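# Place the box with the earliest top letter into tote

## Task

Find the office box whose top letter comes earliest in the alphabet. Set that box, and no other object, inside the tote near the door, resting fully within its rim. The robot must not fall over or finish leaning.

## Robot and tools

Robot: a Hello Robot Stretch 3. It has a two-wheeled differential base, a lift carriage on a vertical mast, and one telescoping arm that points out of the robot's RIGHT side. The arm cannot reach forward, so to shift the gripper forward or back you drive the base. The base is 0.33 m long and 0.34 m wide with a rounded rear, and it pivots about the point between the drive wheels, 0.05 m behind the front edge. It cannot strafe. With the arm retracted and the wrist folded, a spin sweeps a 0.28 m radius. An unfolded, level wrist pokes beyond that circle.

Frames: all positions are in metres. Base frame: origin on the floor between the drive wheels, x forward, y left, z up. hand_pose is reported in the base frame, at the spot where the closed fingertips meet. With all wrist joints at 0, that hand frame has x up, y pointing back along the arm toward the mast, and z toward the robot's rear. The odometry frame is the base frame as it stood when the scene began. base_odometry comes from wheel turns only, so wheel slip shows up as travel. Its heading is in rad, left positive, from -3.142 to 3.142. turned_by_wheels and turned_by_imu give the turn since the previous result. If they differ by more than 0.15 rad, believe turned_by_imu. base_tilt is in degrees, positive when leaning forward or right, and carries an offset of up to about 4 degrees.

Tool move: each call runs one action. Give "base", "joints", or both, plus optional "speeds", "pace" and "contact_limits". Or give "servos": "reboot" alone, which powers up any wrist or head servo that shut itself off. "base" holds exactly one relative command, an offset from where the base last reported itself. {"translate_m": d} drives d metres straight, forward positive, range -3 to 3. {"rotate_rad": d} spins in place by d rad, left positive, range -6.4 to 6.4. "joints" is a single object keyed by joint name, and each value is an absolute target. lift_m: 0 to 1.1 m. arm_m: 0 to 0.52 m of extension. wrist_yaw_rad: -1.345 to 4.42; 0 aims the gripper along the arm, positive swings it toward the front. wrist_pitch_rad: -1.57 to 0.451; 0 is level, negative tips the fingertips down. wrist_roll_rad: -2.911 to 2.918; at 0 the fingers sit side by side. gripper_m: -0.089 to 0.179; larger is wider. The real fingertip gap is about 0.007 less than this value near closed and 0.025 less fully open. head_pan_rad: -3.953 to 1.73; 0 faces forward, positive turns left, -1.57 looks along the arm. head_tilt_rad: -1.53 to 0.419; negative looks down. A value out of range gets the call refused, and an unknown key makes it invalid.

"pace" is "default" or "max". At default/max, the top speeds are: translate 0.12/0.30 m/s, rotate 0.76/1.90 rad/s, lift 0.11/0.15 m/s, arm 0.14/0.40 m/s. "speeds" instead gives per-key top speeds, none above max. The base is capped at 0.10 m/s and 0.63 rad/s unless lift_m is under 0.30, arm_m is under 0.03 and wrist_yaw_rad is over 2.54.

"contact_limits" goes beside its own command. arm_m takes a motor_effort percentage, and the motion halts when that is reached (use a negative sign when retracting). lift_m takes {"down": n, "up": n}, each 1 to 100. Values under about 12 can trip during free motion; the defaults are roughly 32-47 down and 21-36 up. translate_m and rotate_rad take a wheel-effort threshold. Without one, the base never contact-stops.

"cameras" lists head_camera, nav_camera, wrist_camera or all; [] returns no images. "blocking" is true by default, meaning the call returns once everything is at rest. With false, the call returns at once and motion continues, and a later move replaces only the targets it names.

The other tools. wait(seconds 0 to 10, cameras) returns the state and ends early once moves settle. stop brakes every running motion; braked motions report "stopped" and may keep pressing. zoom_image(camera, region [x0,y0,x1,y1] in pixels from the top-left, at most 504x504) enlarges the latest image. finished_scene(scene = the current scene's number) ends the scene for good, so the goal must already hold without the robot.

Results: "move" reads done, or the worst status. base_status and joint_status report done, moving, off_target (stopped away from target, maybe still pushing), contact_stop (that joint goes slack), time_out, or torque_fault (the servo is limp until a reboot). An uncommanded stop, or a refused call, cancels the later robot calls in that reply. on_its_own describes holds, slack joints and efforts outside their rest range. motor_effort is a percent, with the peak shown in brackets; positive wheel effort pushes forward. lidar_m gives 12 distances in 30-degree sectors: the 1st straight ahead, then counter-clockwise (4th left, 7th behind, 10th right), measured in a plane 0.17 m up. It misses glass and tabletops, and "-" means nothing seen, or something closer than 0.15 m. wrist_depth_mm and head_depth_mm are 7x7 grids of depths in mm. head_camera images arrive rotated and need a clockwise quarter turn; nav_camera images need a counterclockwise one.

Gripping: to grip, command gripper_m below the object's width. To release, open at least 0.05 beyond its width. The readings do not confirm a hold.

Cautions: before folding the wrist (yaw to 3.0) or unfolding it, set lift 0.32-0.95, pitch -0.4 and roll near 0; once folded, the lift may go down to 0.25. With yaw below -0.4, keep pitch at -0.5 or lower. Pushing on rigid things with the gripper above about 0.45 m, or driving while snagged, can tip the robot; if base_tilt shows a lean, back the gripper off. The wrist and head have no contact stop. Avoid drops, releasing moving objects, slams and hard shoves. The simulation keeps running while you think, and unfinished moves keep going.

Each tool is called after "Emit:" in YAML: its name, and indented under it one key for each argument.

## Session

Emit:
move:
  joints: {"lift_m": 0.27, "head_pan_rad": 0.0, "head_tilt_rad": -0.3}
  pace: "max"

Emit:
move:
  joints: {"head_pan_rad": 1.4, "head_tilt_rad": -0.3}
  cameras: ["head_camera", "nav_camera"]
  pace: "max"

Emit:
move:
  joints: {"head_pan_rad": -1.3, "head_tilt_rad": -0.3}
  cameras: ["head_camera", "nav_camera"]
  pace: "max"

Emit:
move:
  joints: {"head_pan_rad": -2.6, "head_tilt_rad": -0.3}
  cameras: ["head_camera", "nav_camera"]
  pace: "max"

Scene clock: 1.73 s.
move: done
turned_by_wheels: +0.000
turned_by_imu: +0.000
joint_status: all done
motor_effort: left_wheel=-0.2(0.5) right_wheel=+1.9(2.6) lift_m=+21.4(24.6) arm_m=-12.8(12.8) wrist_yaw_rad=+0.4(1.3) wrist_pitch_rad=+3.2(3.4) wrist_roll_rad=+0.8(1.1) gripper_m=+0.0(1.4) head_pan_rad=-0.9(1.2) head_tilt_rad=-0.4(3.4)
Images, in order (width x height): head_camera 896x504, nav_camera 672x504, wrist_camera 644x364.

Scene clock: 2.73 s.
move: done
turned_by_wheels: +0.000
turned_by_imu: +0.000
joint_status: all done
motor_effort: left_wheel=-0.3(0.5) right_wheel=+2.0(2.4) lift_m=+21.0(21.6) arm_m=-15.7(15.7) wrist_yaw_rad=+0.7(1.4) wrist_pitch_rad=+3.3(3.4) wrist_roll_rad=+0.9(1.1) gripper_m=+0.0(1.1) head_pan_rad=-0.2(4.4) head_tilt_rad=-1.1(3.5)
pictures: head_camera (sideways), nav_camera (sideways)

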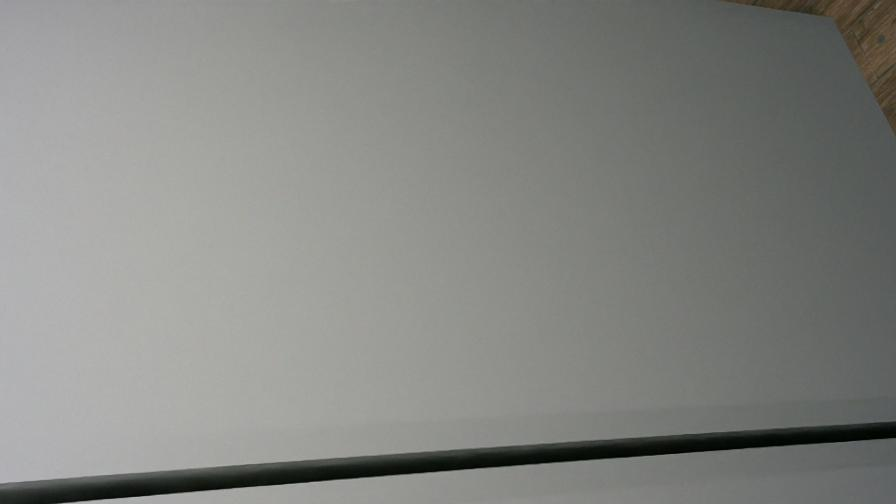

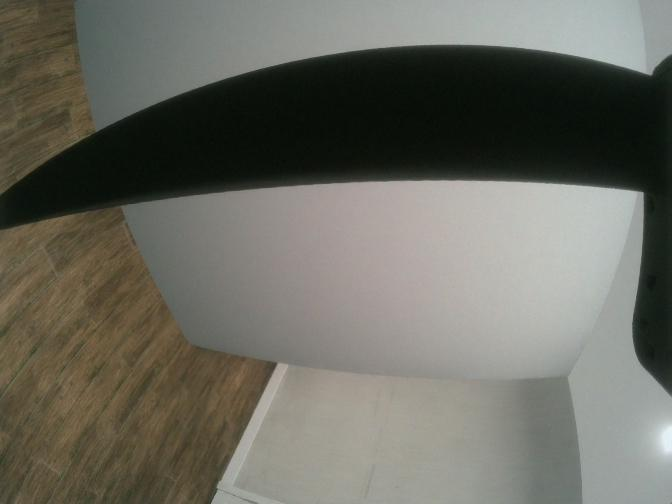

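Scene clock: 3.97 s.
move: done
turned_by_wheels: +0.000
turned_by_imu: +0.000
joint_status: all done
motor_effort: left_wheel=-0.1(0.5) right_wheel=+2.1(2.4) lift_m=+20.7(21.4) arm_m=-19.0(19.0) wrist_yaw_rad=+0.8(1.4) wrist_pitch_rad=+2.8(3.4) wrist_roll_rad=+0.9(1.0) gripper_m=-0.4(1.2) head_pan_rad=+1.2(5.4) head_tilt_rad=-0.6(3.4)
pictures: head_camera (sideways), nav_camera (sideways)

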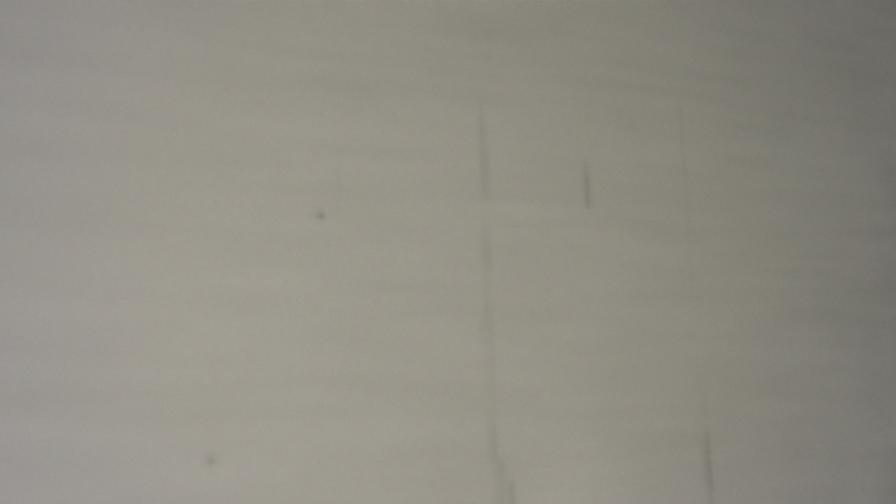

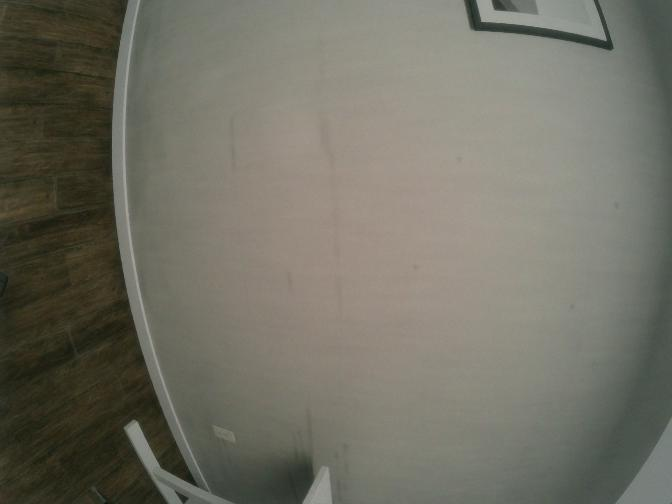

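Scene clock: 4.93 s.
move: done
base_odometry: x=+0.000 y=+0.000 heading=+0.000
turned_by_wheels: +0.000
turned_by_imu: +0.000
base_tilt: forward=+1.0 right=+0.0
lidar_m: 1.39 2.08 1.11 0.87 0.86 0.92 1.36 1.08 1.14 0.89 0.88 0.95
head_depth_mm: 1409 1475 1544 1198 1738 1826 1577 / 1427 1501 1569 1186 1751 1837 1569 / 1442 1513 1604 1177 1470 1291 1522 / 1455 1528 1611 1170 1473 1630 1507 / 1465 1551 1652 1160 1840 1876 1507 / 1497 1587 1652 1069 1861 1936 1551 / 1505 1599 1692 1131 1435 1576 1504
joint_positions: lift_m=+0.270 arm_m=+0.002 wrist_yaw_rad=+2.888 wrist_pitch_rad=-0.324 wrist_roll_rad=+0.000 gripper_m=+0.037 head_pan_rad=-2.651 head_tilt_rad=-0.300
joint_status: all done
motor_effort: left_wheel=-0.3(0.4) right_wheel=+2.3(2.5) lift_m=+20.5(21.1) arm_m=-21.6(21.6) wrist_yaw_rad=+0.5(1.2) wrist_pitch_rad=+3.1(3.4) wrist_roll_rad=+0.9(1.0) gripper_m=-0.8(0.8) head_pan_rad=+2.1(4.9) head_tilt_rad=-1.1(5.4)
hand_pose: x=+0.0376 y=+0.0810 z=+0.3043 quat_wxyz=(+0.202, +0.706, +0.025, +0.678) (m; base frame)
wrist_depth_mm: 128 154 - - - - - / 134 161 - - - - - / 142 156 - - - - - / 151 161 952 977 970 - 979 / 169 174 774 729 737 733 734 / 560 184 128 543 131 584 584 / 481 197 279 470 455 487 487
pictures: head_camera (sideways), nav_camera (sideways)

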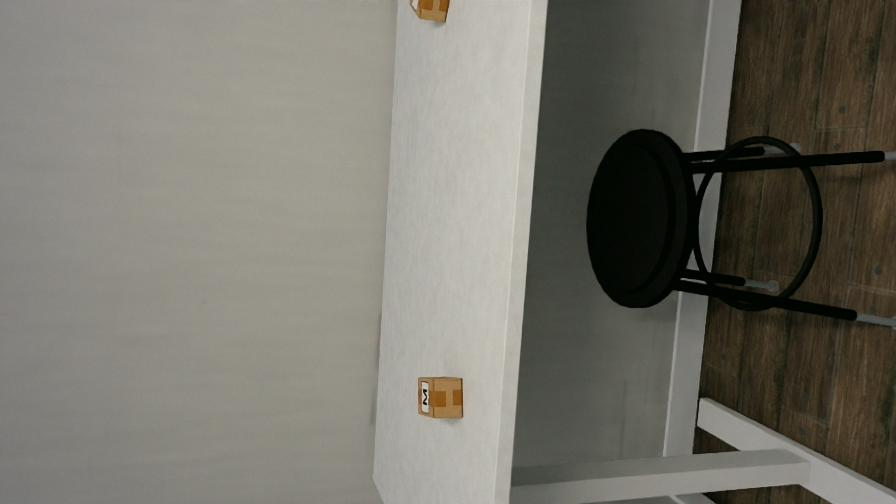

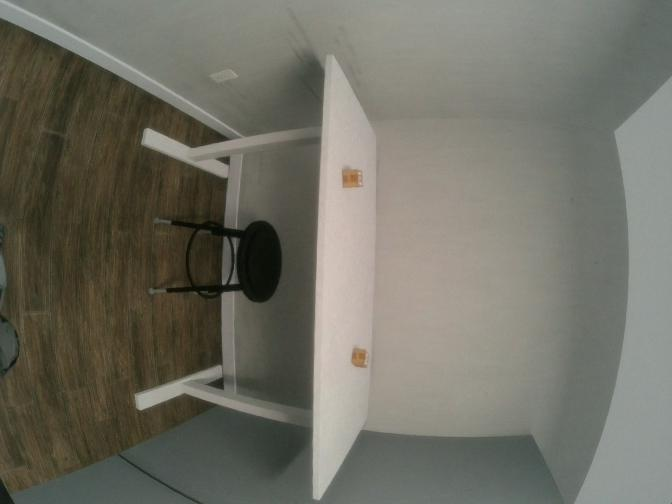

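Emit:
zoom_image:
  camera: "head_camera"
  region: [405, 365, 475, 425]

Emit:
move:
  joints: {"head_pan_rad": -2.4, "head_tilt_rad": -0.3}
  cameras: ["head_camera"]
  pace: "max"

Emit:
zoom_image:
  camera: "head_camera"
  region: [400, 130, 480, 210]

Emit:
move:
  joints: {"head_pan_rad": 0.2, "head_tilt_rad": -0.3}
  cameras: ["head_camera", "nav_camera"]
  pace: "max"

Scaled by 7.200 from the camera's 896x504 image, which has a finer 1280x720 frame.

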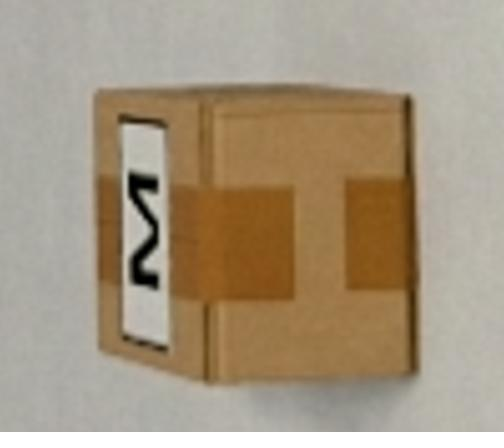

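Scene clock: 8.70 s.
move: done
turned_by_wheels: +0.000
turned_by_imu: +0.001
joint_status: all done
motor_effort: left_wheel=-0.3(0.5) right_wheel=+2.0(2.6) lift_m=+20.4(21.0) arm_m=-23.3(23.7) wrist_yaw_rad=+0.4(1.2) wrist_pitch_rad=+3.2(3.4) wrist_roll_rad=+0.8(1.0) gripper_m=+0.6(1.5) head_pan_rad=+3.0(5.2) head_tilt_rad=-0.4(3.0)
pictures: head_camera (sideways)

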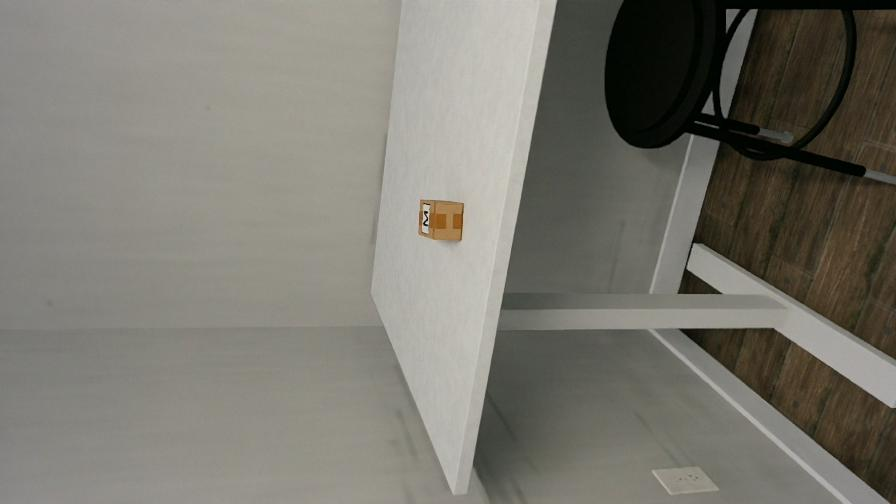

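Scaled by 6.300 from the camera's 896x504 image, which has a finer 1280x720 frame.

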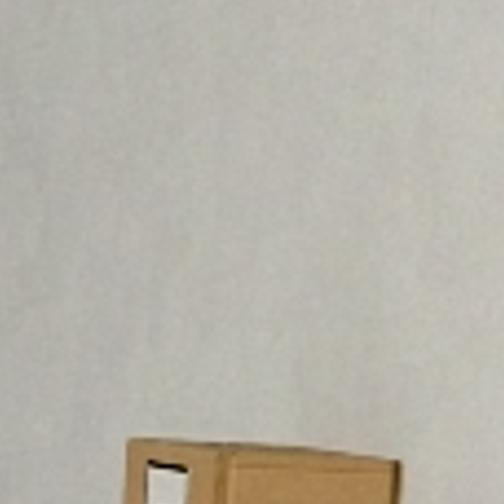

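Scene clock: 11.33 s.
move: done
base_odometry: x=+0.000 y=+0.000 heading=+0.000
turned_by_wheels: +0.000
turned_by_imu: +0.000
base_tilt: forward=+1.1 right=-0.1
lidar_m: 1.39 2.08 1.11 0.87 0.86 0.92 1.36 1.08 1.14 0.89 0.88 0.95
head_depth_mm: 1824 1843 1868 1886 1901 1845 1572 / 1859 1943 2086 2197 2322 1992 1573 / 1821 1927 2028 2170 2283 1956 1556 / 1812 1895 2005 2132 2285 1894 1560 / 1785 1871 1979 2075 2228 1955 1569 / 1760 1838 1943 2056 2201 1938 1554 / 1725 1811 1904 2032 2154 1951 1556
joint_positions: lift_m=+0.270 arm_m=+0.002 wrist_yaw_rad=+2.888 wrist_pitch_rad=-0.324 wrist_roll_rad=+0.000 gripper_m=+0.037 head_pan_rad=+0.216 head_tilt_rad=-0.300
joint_status: all done
measured_speeds: translate_m=+0.000 rotate_rad=+0.000 lift_m=+0.000 arm_m=+0.000 wrist_yaw_rad=+0.000 wrist_pitch_rad=+0.000 wrist_roll_rad=+0.000 head_pan_rad=-0.024 head_tilt_rad=+0.000
motor_effort: left_wheel=-0.1(0.4) right_wheel=+2.2(2.5) lift_m=+20.8(21.0) arm_m=-22.8(23.6) wrist_yaw_rad=+0.6(1.4) wrist_pitch_rad=+3.0(3.3) wrist_roll_rad=+0.9(1.2) gripper_m=+0.8(1.3) head_pan_rad=-4.0(6.0) head_tilt_rad=-1.4(3.7)
hand_pose: x=+0.0376 y=+0.0810 z=+0.3043 quat_wxyz=(+0.202, +0.706, +0.025, +0.678) (m; base frame)
wrist_depth_mm: 128 154 - - - - - / 134 161 - - - - - / 142 156 - - - - - / 151 161 984 962 962 970 962 / 168 174 761 723 740 733 734 / 562 184 128 540 131 584 584 / 486 196 279 468 459 490 486
pictures: head_camera (sideways), nav_camera (sideways)

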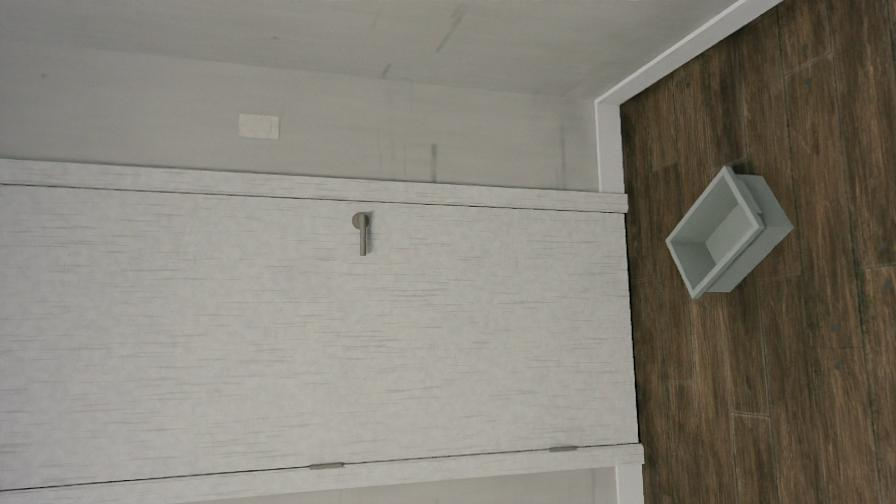

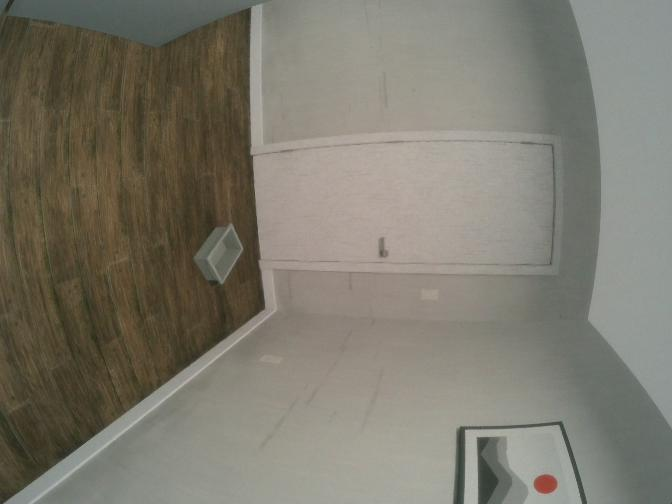

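Emit:
move:
  joints: {"head_pan_rad": -2.9, "head_tilt_rad": -0.3}
  cameras: ["head_camera"]
  pace: "max"

Emit:
zoom_image:
  camera: "head_camera"
  region: [390, 120, 490, 250]

Emit:
move:
  base: {"rotate_rad": 0.8}
  joints: {"head_pan_rad": 0.3, "head_tilt_rad": -0.35}
  cameras: []
  pace: "max"

Emit:
move:
  base: {"translate_m": 1.4}
  cameras: ["head_camera", "nav_camera"]
  pace: "max"

Scene clock: 30.13 s.
move: done
turned_by_wheels: +0.000
turned_by_imu: +0.001
joint_status: all done
motor_effort: left_wheel=-0.4(0.5) right_wheel=+2.3(2.5) lift_m=+20.8(21.0) arm_m=-23.2(23.5) wrist_yaw_rad=+0.7(1.2) wrist_pitch_rad=+3.1(3.4) wrist_roll_rad=+0.8(1.1) gripper_m=+0.0(1.0) head_pan_rad=+3.8(5.0) head_tilt_rad=-0.7(5.6)
pictures: head_camera (sideways)

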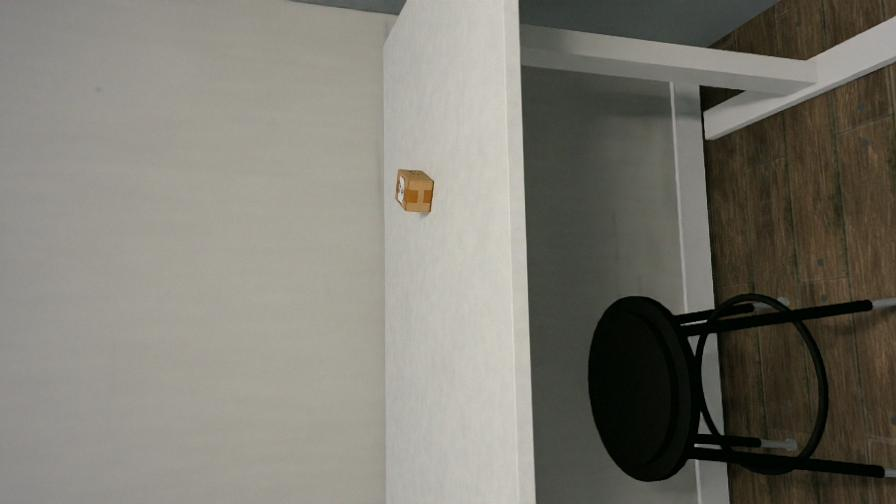

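Scaled by 3.877 from the camera's 896x504 image, which has a finer 1280x720 frame.

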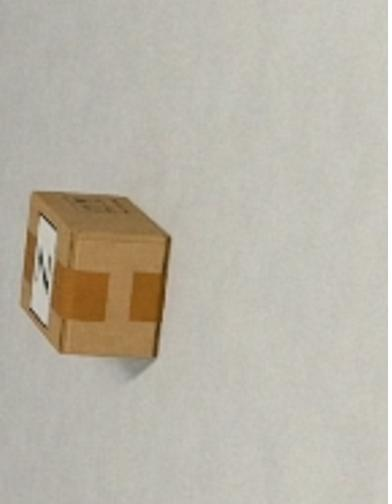

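Scene clock: 32.97 s.
move: done
turned_by_wheels: +0.800
turned_by_imu: +0.796
base_status: done
joint_status: all done
motor_effort: left_wheel=-7.5(16.7) right_wheel=+7.9(15.8) lift_m=+25.1(25.1) arm_m=-22.2(23.9) wrist_yaw_rad=+1.2(1.2) wrist_pitch_rad=+2.9(3.4) wrist_roll_rad=+0.8(1.1) gripper_m=+0.1(1.3) head_pan_rad=-3.9(5.5) head_tilt_rad=-1.4(4.9)
pictures: none

Scene clock: 39.00 s.
move: done
base_odometry: x=+0.976 y=+1.004 heading=+0.800
turned_by_wheels: +0.000
turned_by_imu: +0.000
base_tilt: forward=+0.8 right=-0.4
lidar_m: 0.80 0.98 1.96 0.40 0.44 0.88 2.37 1.51 1.38 1.37 0.85 0.78
head_depth_mm: 710 739 775 815 863 907 962 / 757 795 835 883 937 992 1057 / 817 862 908 958 1021 1095 1175 / 888 937 990 1059 1133 1215 1313 / 961 1027 1095 1174 1268 1368 1427 / 1055 1135 1224 1313 1431 1558 1483 / 1169 1259 1360 1479 1655 1735 1470
base_status: done
joint_positions: lift_m=+0.270 arm_m=+0.002 wrist_yaw_rad=+2.888 wrist_pitch_rad=-0.324 wrist_roll_rad=+0.000 gripper_m=+0.037 head_pan_rad=+0.300 head_tilt_rad=-0.350
motor_effort: left_wheel=+0.8(12.7) right_wheel=+3.9(18.0) lift_m=+27.1(30.6) arm_m=-17.7(22.1) wrist_yaw_rad=+0.5(1.5) wrist_pitch_rad=+2.8(3.6) wrist_roll_rad=+0.7(1.1) gripper_m=+0.3(1.6) head_pan_rad=-2.4(4.5) head_tilt_rad=+0.1(2.4)
hand_pose: x=+0.0376 y=+0.0810 z=+0.3043 quat_wxyz=(+0.202, +0.706, +0.025, +0.678) (m; base frame)
wrist_depth_mm: 128 382 - - - - - / 134 405 - - - - - / 142 427 - - - - - / 151 168 - 972 968 973 913 / 162 172 515 731 728 733 739 / 561 184 127 544 131 588 593 / 482 197 279 471 455 487 483
pictures: head_camera (sideways), nav_camera (sideways)

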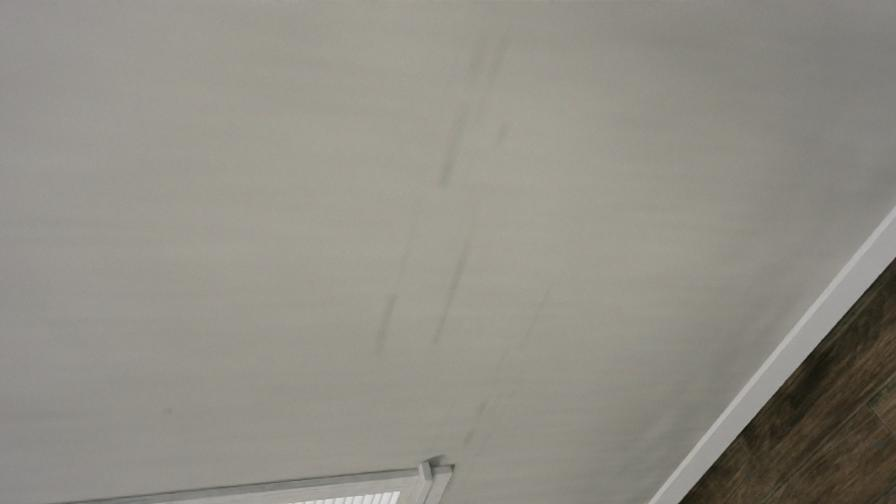

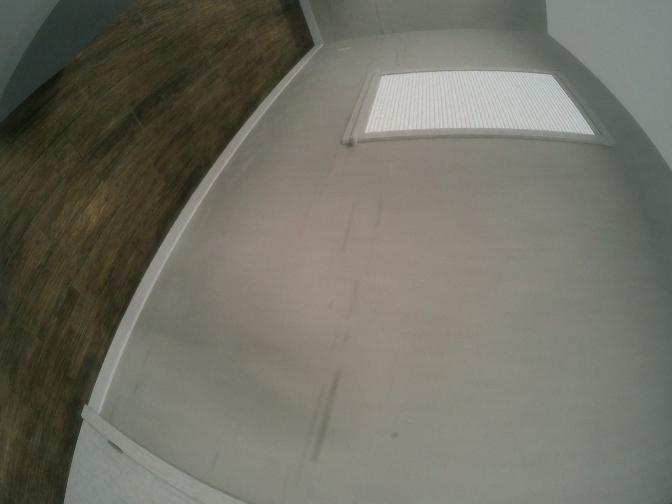

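Emit:
move:
  base: {"rotate_rad": 1.03}
  joints: {"head_pan_rad": 0.0, "head_tilt_rad": -0.3}
  cameras: ["nav_camera"]
  pace: "max"

Emit:
move:
  base: {"translate_m": 1.0}
  joints: {"head_pan_rad": 0.6, "head_tilt_rad": -0.3}
  cameras: ["head_camera", "nav_camera"]
  pace: "max"

Scene clock: 45.63 s.
move: done
turned_by_wheels: +1.030
turned_by_imu: +1.026
base_status: done
joint_status: all done
motor_effort: left_wheel=-8.6(16.8) right_wheel=+8.6(16.1) lift_m=+24.5(24.5) arm_m=-21.4(21.4) wrist_yaw_rad=+0.4(1.2) wrist_pitch_rad=+3.3(3.4) wrist_roll_rad=+0.8(1.1) gripper_m=+0.7(1.1) head_pan_rad=+0.7(6.9) head_tilt_rad=+4.5(7.1)
pictures: nav_camera (sideways)

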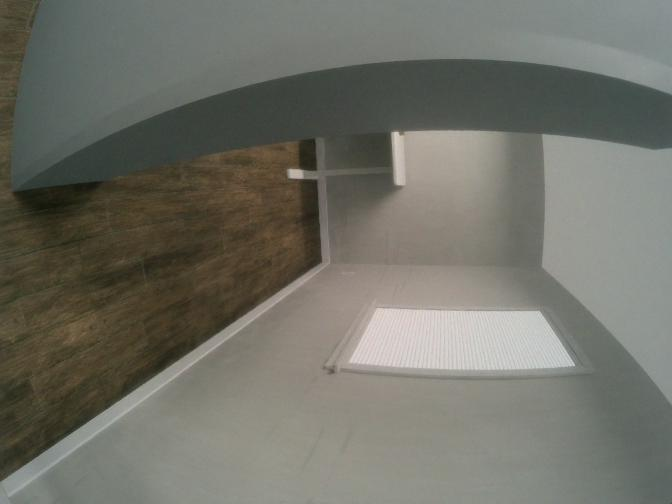

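Scene clock: 50.30 s.
move: done
base_odometry: x=+0.720 y=+1.971 heading=+1.829
turned_by_wheels: +0.000
turned_by_imu: +0.000
base_tilt: forward=+1.0 right=-0.1
lidar_m: 1.40 1.99 2.53 2.68 0.40 0.43 2.36 1.09 0.68 0.61 0.61 0.74
head_depth_mm: 2037 2123 2223 2287 2407 1984 1587 / 2147 2252 2282 2478 2532 1950 1563 / 2234 2330 2391 2615 2645 1970 1569 / 2367 2424 2486 2710 2664 1970 1565 / 2449 2591 2637 2881 2697 1946 1544 / 2588 2749 2781 3026 2597 1950 1557 / 2727 2861 3074 3243 2667 1943 1545
base_status: done
joint_positions: lift_m=+0.270 arm_m=+0.002 wrist_yaw_rad=+2.888 wrist_pitch_rad=-0.324 wrist_roll_rad=+0.000 gripper_m=+0.037 head_pan_rad=+0.601 head_tilt_rad=-0.299
joint_status: all done
motor_effort: left_wheel=+5.0(11.9) right_wheel=+0.1(18.2) lift_m=+27.3(30.6) arm_m=-22.0(23.6) wrist_yaw_rad=+1.0(1.3) wrist_pitch_rad=+3.3(3.6) wrist_roll_rad=+0.9(1.1) gripper_m=+0.2(1.2) head_pan_rad=-3.5(4.6) head_tilt_rad=+3.8(5.0)
hand_pose: x=+0.0376 y=+0.0810 z=+0.3043 quat_wxyz=(+0.202, +0.706, +0.025, +0.678) (m; base frame)
wrist_depth_mm: 128 - - - - - - / 134 - - - - - - / 142 - - - - - - / 152 169 949 966 976 969 980 / 165 173 760 729 734 723 740 / - 185 128 543 131 584 581 / - 197 279 474 458 487 488
pictures: head_camera (sideways), nav_camera (sideways)

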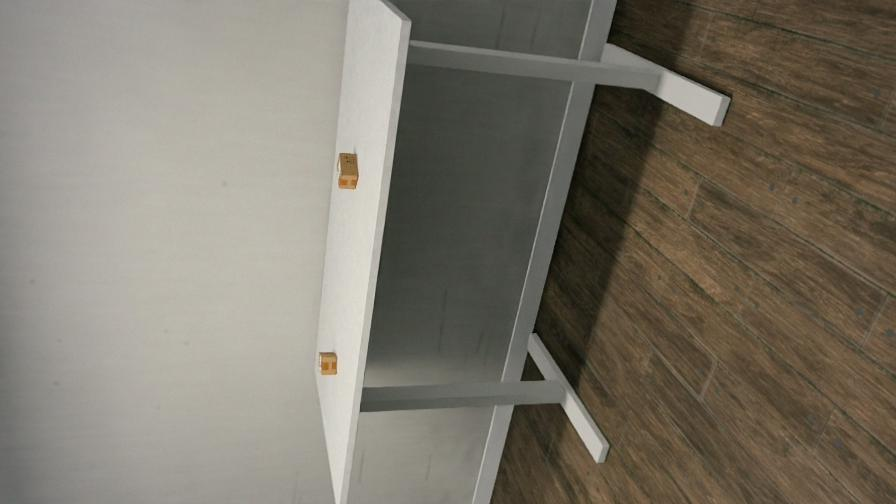

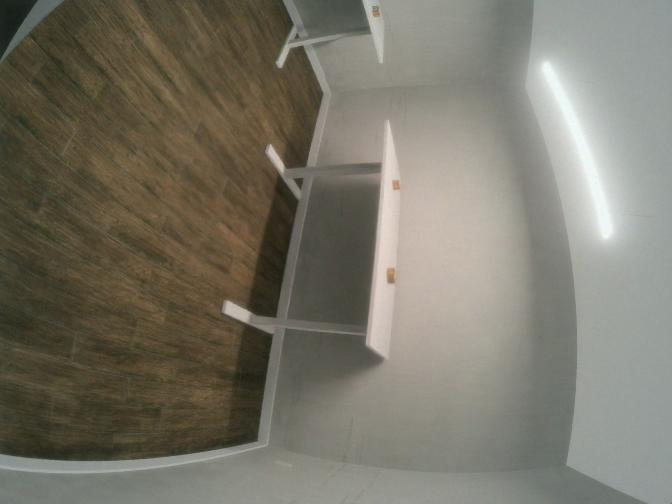

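Emit:
move:
  base: {"rotate_rad": 1.2}
  joints: {"head_pan_rad": 0.0, "head_tilt_rad": -0.35}
  cameras: ["nav_camera"]
  pace: "max"

Emit:
move:
  base: {"translate_m": 1.3}
  joints: {"head_pan_rad": 0.0, "head_tilt_rad": -0.35}
  cameras: ["head_camera", "nav_camera"]
  pace: "max"

Emit:
move:
  joints: {"head_pan_rad": -0.9, "head_tilt_rad": -0.35}
  cameras: ["head_camera", "nav_camera"]
  pace: "max"

Scene clock: 60.30 s.
move: done
turned_by_wheels: +1.200
turned_by_imu: +1.196
base_status: done
joint_status: all done
motor_effort: left_wheel=-9.0(16.4) right_wheel=+8.7(17.2) lift_m=+25.0(25.1) arm_m=-23.2(23.7) wrist_yaw_rad=+0.7(1.2) wrist_pitch_rad=+3.0(3.5) wrist_roll_rad=+0.8(1.1) gripper_m=+0.2(1.1) head_pan_rad=+3.0(5.0) head_tilt_rad=-1.2(3.1)
pictures: nav_camera (sideways)

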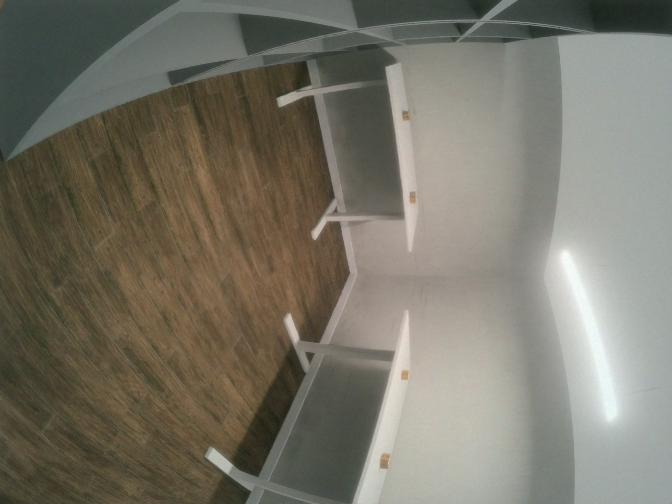

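Scene clock: 66.00 s.
move: done
turned_by_wheels: +0.000
turned_by_imu: -0.001
base_status: done
joint_status: all done
motor_effort: left_wheel=+3.3(15.4) right_wheel=+3.6(14.8) lift_m=+28.7(30.6) arm_m=-19.3(23.4) wrist_yaw_rad=+1.0(1.2) wrist_pitch_rad=+3.3(3.5) wrist_roll_rad=+0.7(1.1) gripper_m=+0.4(1.3) head_pan_rad=+2.1(4.5) head_tilt_rad=-1.0(2.8)
pictures: head_camera (sideways), nav_camera (sideways)

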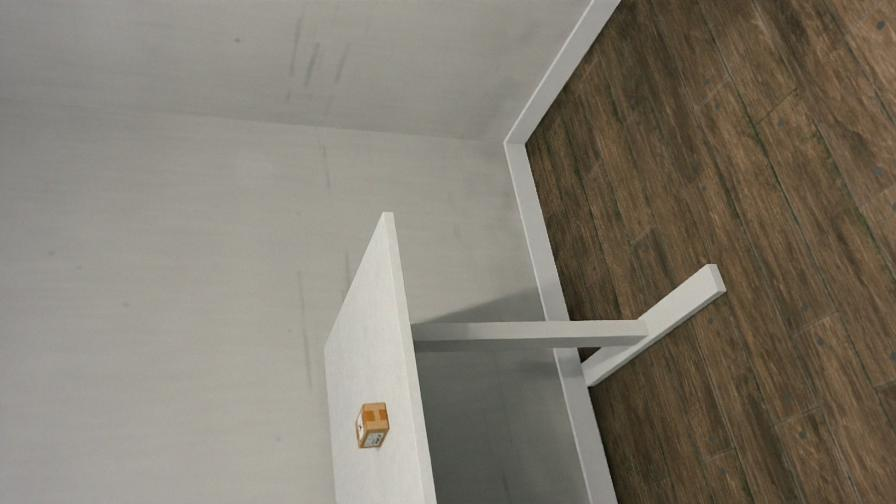

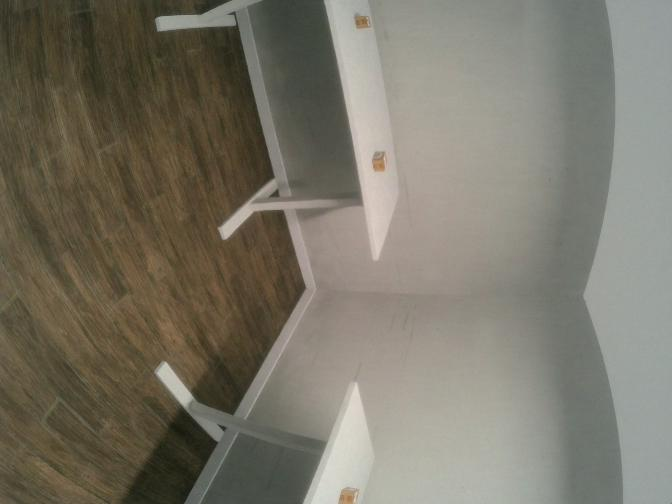

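Scene clock: 66.90 s.
move: done
base_odometry: x=-0.571 y=+2.117 heading=+3.029
turned_by_wheels: +0.000
turned_by_imu: +0.000
base_tilt: forward=+0.9 right=-0.1
lidar_m: 1.75 2.08 1.39 1.39 0.89 1.11 1.79 1.70 1.74 1.43 1.71 1.37
head_depth_mm: 1414 1501 1568 1093 1820 1858 1498 / 1431 1505 1595 1091 1849 1869 1497 / 1450 1545 1611 1084 1864 1852 1499 / 1471 1553 1622 1164 1895 1857 1477 / 1493 1591 1658 1150 1939 1849 1482 / 1514 1613 1664 1142 1515 1673 1476 / 1540 1623 1729 1232 2005 1828 1471
joint_positions: lift_m=+0.270 arm_m=+0.002 wrist_yaw_rad=+2.888 wrist_pitch_rad=-0.324 wrist_roll_rad=+0.000 gripper_m=+0.037 head_pan_rad=-0.915 head_tilt_rad=-0.350
joint_status: all done
motor_effort: left_wheel=+3.5(3.6) right_wheel=+3.1(3.6) lift_m=+27.2(28.3) arm_m=-18.3(19.5) wrist_yaw_rad=+0.8(1.1) wrist_pitch_rad=+3.2(3.3) wrist_roll_rad=+0.8(1.0) gripper_m=+0.3(1.2) head_pan_rad=-0.4(4.2) head_tilt_rad=-0.7(3.1)
hand_pose: x=+0.0376 y=+0.0810 z=+0.3043 quat_wxyz=(+0.202, +0.706, +0.025, +0.678) (m; base frame)
wrist_depth_mm: 129 - - - - - - / 134 - - - - - - / 142 177 - - - - - / 151 160 981 965 962 980 986 / 169 173 764 733 734 735 733 / 554 185 128 539 131 586 581 / 483 196 280 471 456 488 490
pictures: head_camera (sideways), nav_camera (sideways)

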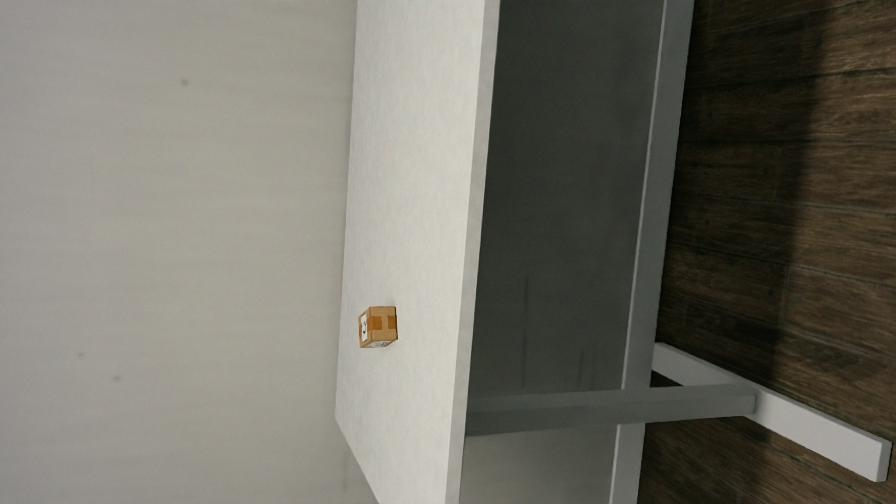

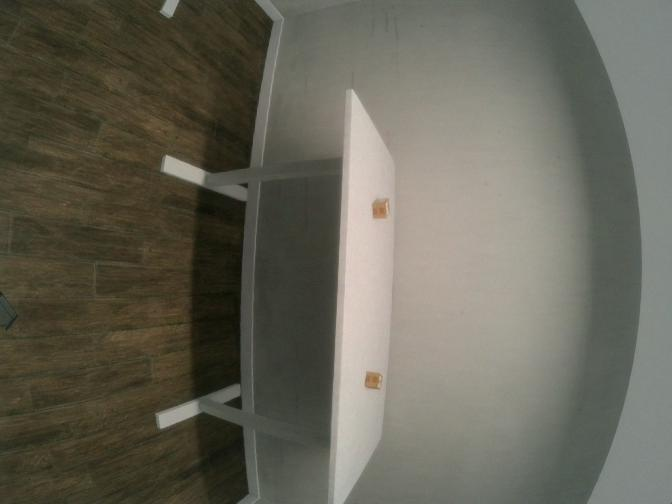

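Emit:
zoom_image:
  camera: "head_camera"
  region: [345, 295, 415, 355]

Emit:
move:
  joints: {"head_pan_rad": -1.35, "head_tilt_rad": -0.35}
  cameras: ["head_camera"]
  pace: "max"

Emit:
zoom_image:
  camera: "head_camera"
  region: [330, 200, 430, 300]

Emit:
move:
  joints: {"head_pan_rad": 0.4, "head_tilt_rad": -0.35}
  cameras: ["head_camera"]
  pace: "max"

Emit:
zoom_image:
  camera: "head_camera"
  region: [330, 100, 430, 200]

Emit:
zoom_image:
  camera: "head_camera"
  region: [330, 360, 430, 460]

Scaled by 7.200 from the camera's 896x504 image, which has a finer 1280x720 frame.

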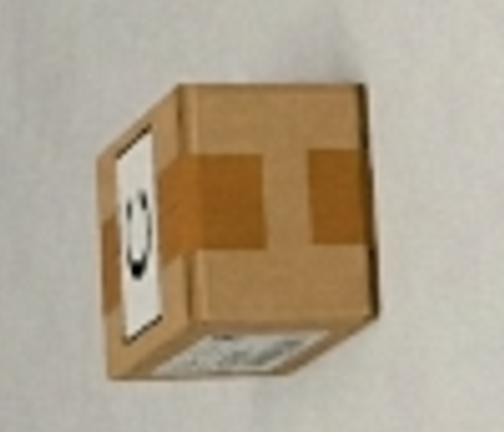

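Scene clock: 74.00 s.
move: done
turned_by_wheels: +0.000
turned_by_imu: +0.001
joint_status: all done
motor_effort: left_wheel=+3.4(3.6) right_wheel=+2.8(3.4) lift_m=+21.7(22.9) arm_m=-16.2(16.8) wrist_yaw_rad=+0.6(1.0) wrist_pitch_rad=+2.6(3.5) wrist_roll_rad=+0.8(1.1) gripper_m=-0.1(1.0) head_pan_rad=-3.2(4.1) head_tilt_rad=-1.8(3.2)
pictures: head_camera (sideways)

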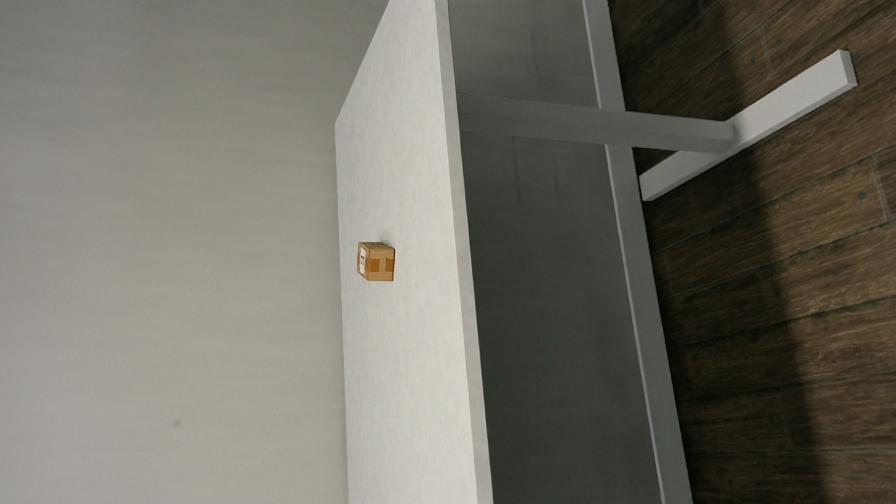

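Scaled by 5.040 from the camera's 896x504 image, which has a finer 1280x720 frame.

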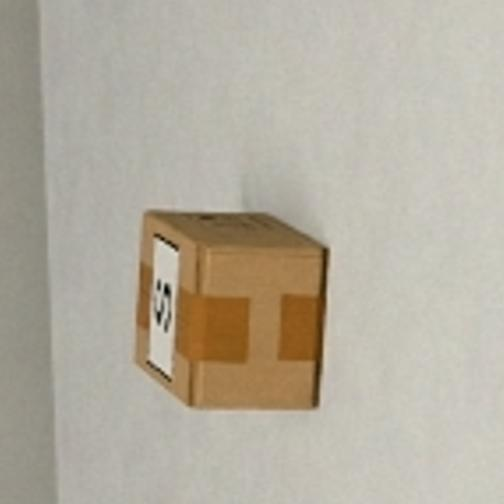

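Scene clock: 75.07 s.
move: done
base_odometry: x=-0.571 y=+2.117 heading=+3.029
turned_by_wheels: +0.000
turned_by_imu: +0.000
base_tilt: forward=+1.1 right=-0.2
lidar_m: 1.75 2.08 1.39 1.39 0.89 1.11 1.79 1.70 1.74 1.44 1.72 1.37
head_depth_mm: 1813 1917 1991 1736 2262 1826 1503 / 1803 1921 1975 2193 2300 1863 1494 / 1796 1891 1949 2172 2275 1860 1488 / 1778 1876 1935 2135 2233 1838 1488 / 1758 1853 1924 2138 2222 1848 1477 / 1751 1856 1912 2108 2199 1849 1480 / 1749 1839 1882 2069 2206 1822 1476
joint_positions: lift_m=+0.270 arm_m=+0.002 wrist_yaw_rad=+2.888 wrist_pitch_rad=-0.324 wrist_roll_rad=+0.000 gripper_m=+0.037 head_pan_rad=+0.434 head_tilt_rad=-0.350
joint_status: all done
motor_effort: left_wheel=+3.4(3.6) right_wheel=+2.5(3.5) lift_m=+20.4(22.0) arm_m=-16.0(16.3) wrist_yaw_rad=+0.9(1.2) wrist_pitch_rad=+2.7(3.3) wrist_roll_rad=+0.8(1.2) gripper_m=-0.1(1.2) head_pan_rad=-0.2(4.7) head_tilt_rad=-0.8(4.5)
hand_pose: x=+0.0376 y=+0.0810 z=+0.3043 quat_wxyz=(+0.202, +0.706, +0.025, +0.678) (m; base frame)
wrist_depth_mm: 128 - - - - - - / 135 - - - - - - / 142 176 - - - - - / 151 161 977 977 968 959 982 / 169 173 775 734 725 743 728 / 555 184 128 549 131 587 585 / 484 197 280 475 459 488 488
pictures: head_camera (sideways)

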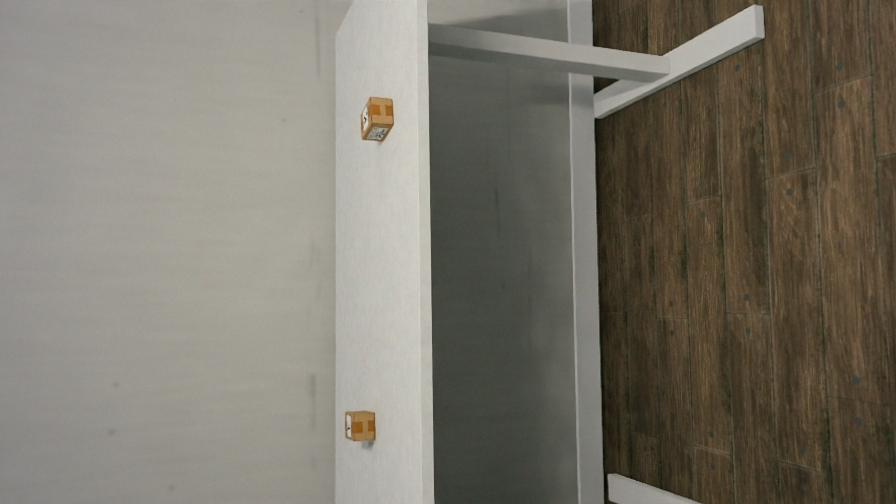

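Scaled by 5.040 from the camera's 896x504 image, which has a finer 1280x720 frame.

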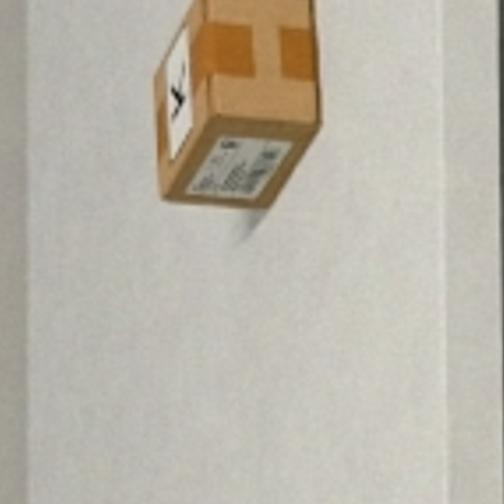

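Scaled by 5.040 from the camera's 896x504 image, which has a finer 1280x720 frame.

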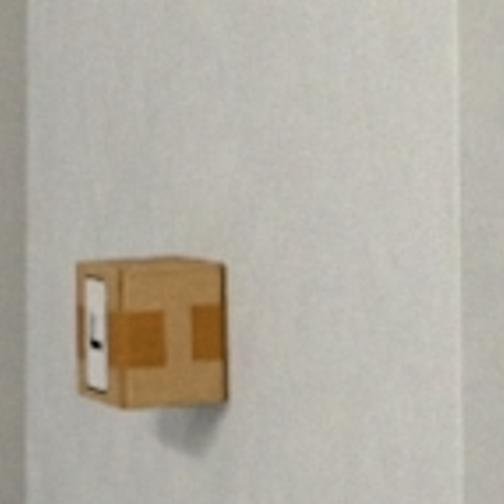

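Emit:
zoom_image:
  camera: "head_camera"
  region: [356, 95, 396, 145]

Emit:
zoom_image:
  camera: "head_camera"
  region: [340, 405, 380, 445]

Emit:
move:
  joints: {"head_pan_rad": -0.95, "head_tilt_rad": -0.35}
  cameras: ["head_camera"]
  pace: "max"

Emit:
zoom_image:
  camera: "head_camera"
  region: [350, 280, 386, 330]

Scaled by 10.080 from the camera's 896x504 image, which has a finer 1280x720 frame.

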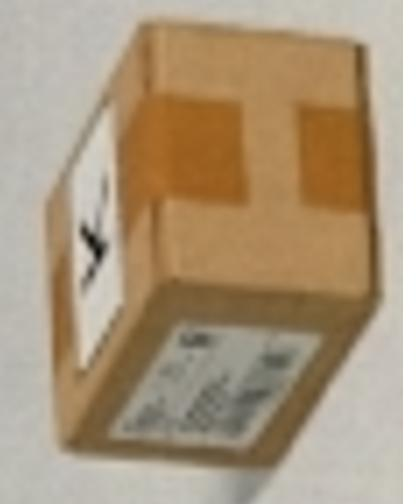

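Scaled by 12.600 from the camera's 896x504 image, which has a finer 1280x720 frame.

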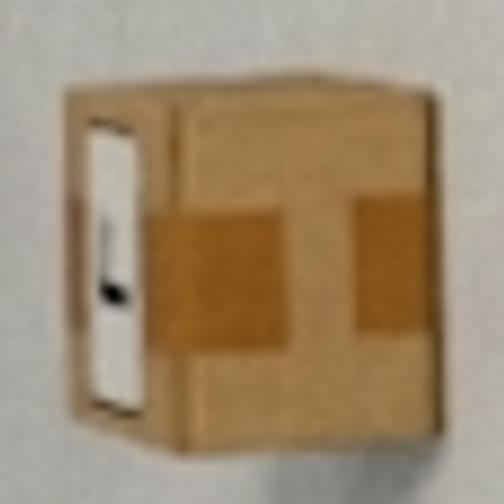

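Scene clock: 85.13 s.
move: done
base_odometry: x=-0.571 y=+2.117 heading=+3.029
turned_by_wheels: +0.000
turned_by_imu: +0.001
base_tilt: forward=+1.1 right=+0.0
lidar_m: 1.75 2.08 1.39 1.39 0.89 1.11 1.79 1.70 1.74 1.44 1.72 1.37
head_depth_mm: 1426 1516 1588 1103 1834 1858 1509 / 1442 1528 1596 1089 1862 1868 1497 / 1448 1524 1601 1084 1885 1855 1494 / 1456 1554 1608 1163 1886 1822 1488 / 1474 1549 1639 1151 1913 1839 1476 / 1483 1574 1638 1139 1938 1837 1479 / 1491 1590 1662 1130 1520 1715 1461
joint_positions: lift_m=+0.270 arm_m=+0.002 wrist_yaw_rad=+2.888 wrist_pitch_rad=-0.324 wrist_roll_rad=+0.000 gripper_m=+0.037 head_pan_rad=-0.982 head_tilt_rad=-0.350
joint_status: all done
motor_effort: left_wheel=+3.2(3.6) right_wheel=+3.0(3.6) lift_m=+20.8(21.0) arm_m=-12.7(13.7) wrist_yaw_rad=+0.5(1.2) wrist_pitch_rad=+3.1(3.4) wrist_roll_rad=+0.9(1.0) gripper_m=-0.6(1.6) head_pan_rad=-0.2(5.8) head_tilt_rad=-2.2(5.0)
hand_pose: x=+0.0376 y=+0.0810 z=+0.3043 quat_wxyz=(+0.202, +0.706, +0.025, +0.678) (m; base frame)
wrist_depth_mm: 128 - - - - - - / 134 - - - - - - / 142 177 - - - - - / 152 161 954 966 975 977 966 / 169 174 763 734 728 736 737 / 555 184 128 540 131 585 589 / 487 196 279 472 458 488 487
pictures: head_camera (sideways)

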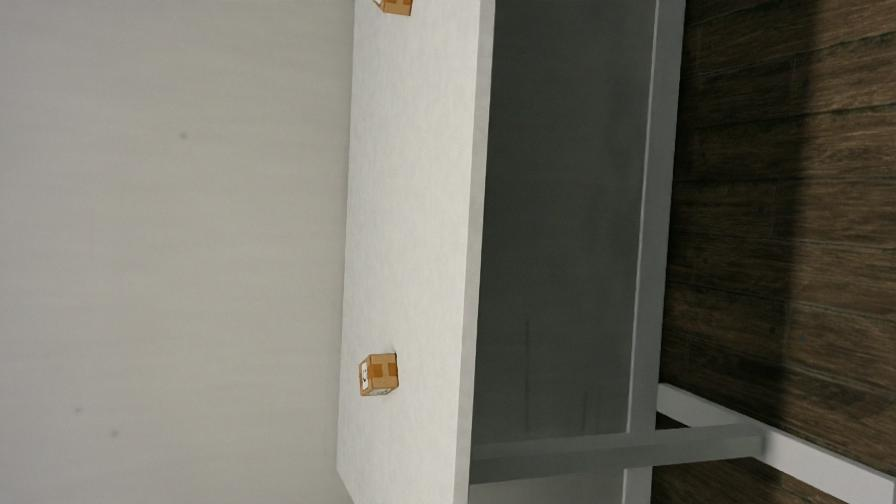

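Scaled by 10.080 from the camera's 896x504 image, which has a finer 1280x720 frame.

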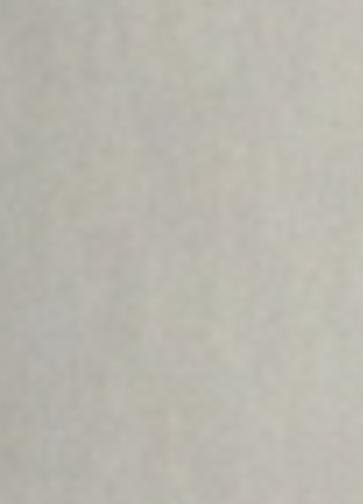

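Emit:
zoom_image:
  camera: "head_camera"
  region: [354, 346, 404, 402]

Emit:
move:
  base: {"rotate_rad": -0.457}
  joints: {"head_pan_rad": 0.9, "head_tilt_rad": -0.35}
  cameras: []
  pace: "max"

Emit:
move:
  base: {"translate_m": 0.88}
  cameras: ["head_camera"]
  pace: "max"

Scaled by 9.000 from the camera's 896x504 image, which has a finer 1280x720 frame.

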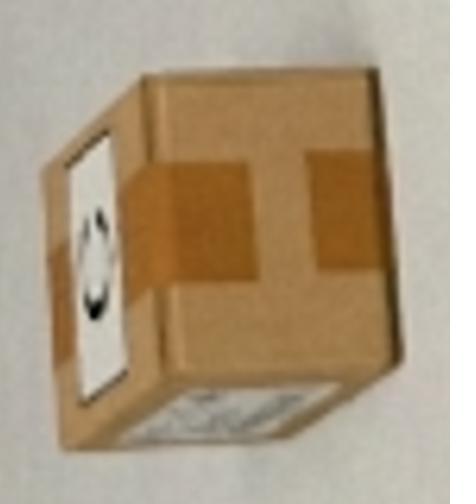

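Scene clock: 112.07 s.
move: done
turned_by_wheels: -0.457
turned_by_imu: -0.454
base_status: done
joint_status: all done
motor_effort: left_wheel=+9.4(18.3) right_wheel=-9.2(15.1) lift_m=+24.3(24.3) arm_m=-12.0(12.3) wrist_yaw_rad=+0.6(1.2) wrist_pitch_rad=+3.2(3.4) wrist_roll_rad=+0.7(1.1) gripper_m=+0.3(1.1) head_pan_rad=-2.7(5.0) head_tilt_rad=-1.0(3.1)
pictures: none

Scene clock: 116.33 s.
move: done
base_odometry: x=-1.313 y=+2.591 heading=+2.573
turned_by_wheels: +0.000
turned_by_imu: -0.001
base_tilt: forward=+0.9 right=-0.2
lidar_m: 1.01 1.41 1.17 1.69 1.72 1.63 1.99 2.23 2.15 1.26 1.00 0.52
head_depth_mm: 1407 1490 1577 1708 1829 1848 1510 / 1405 1487 1580 1672 1816 1854 1490 / 1386 1461 1571 1682 1805 1846 1483 / 1381 1459 1562 1608 1796 1831 1480 / 1374 1449 1550 1118 1331 1717 1450 / 1358 1451 1543 1116 1770 1824 1472 / 1354 1429 1522 1112 1741 1809 1478
base_status: done
joint_positions: lift_m=+0.270 arm_m=+0.002 wrist_yaw_rad=+2.888 wrist_pitch_rad=-0.324 wrist_roll_rad=+0.000 gripper_m=+0.037 head_pan_rad=+0.900 head_tilt_rad=-0.350
motor_effort: left_wheel=+10.1(19.5) right_wheel=-3.5(9.4) lift_m=+29.3(30.0) arm_m=-18.7(18.7) wrist_yaw_rad=+1.1(1.4) wrist_pitch_rad=+3.2(3.5) wrist_roll_rad=+0.8(1.2) gripper_m=-0.5(1.2) head_pan_rad=-3.3(4.5) head_tilt_rad=-1.6(2.1)
hand_pose: x=+0.0376 y=+0.0810 z=+0.3043 quat_wxyz=(+0.202, +0.706, +0.025, +0.678) (m; base frame)
wrist_depth_mm: 128 - - - - - - / 134 - - - - - - / 142 - - - - - - / 151 169 963 967 973 962 979 / 169 174 763 730 736 728 729 / 558 184 128 545 131 581 590 / 479 197 280 468 458 490 490
pictures: head_camera (sideways)

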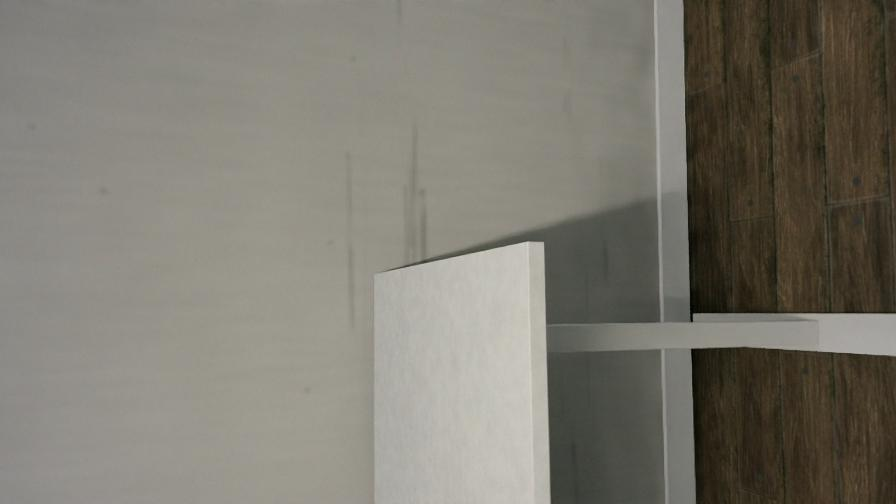

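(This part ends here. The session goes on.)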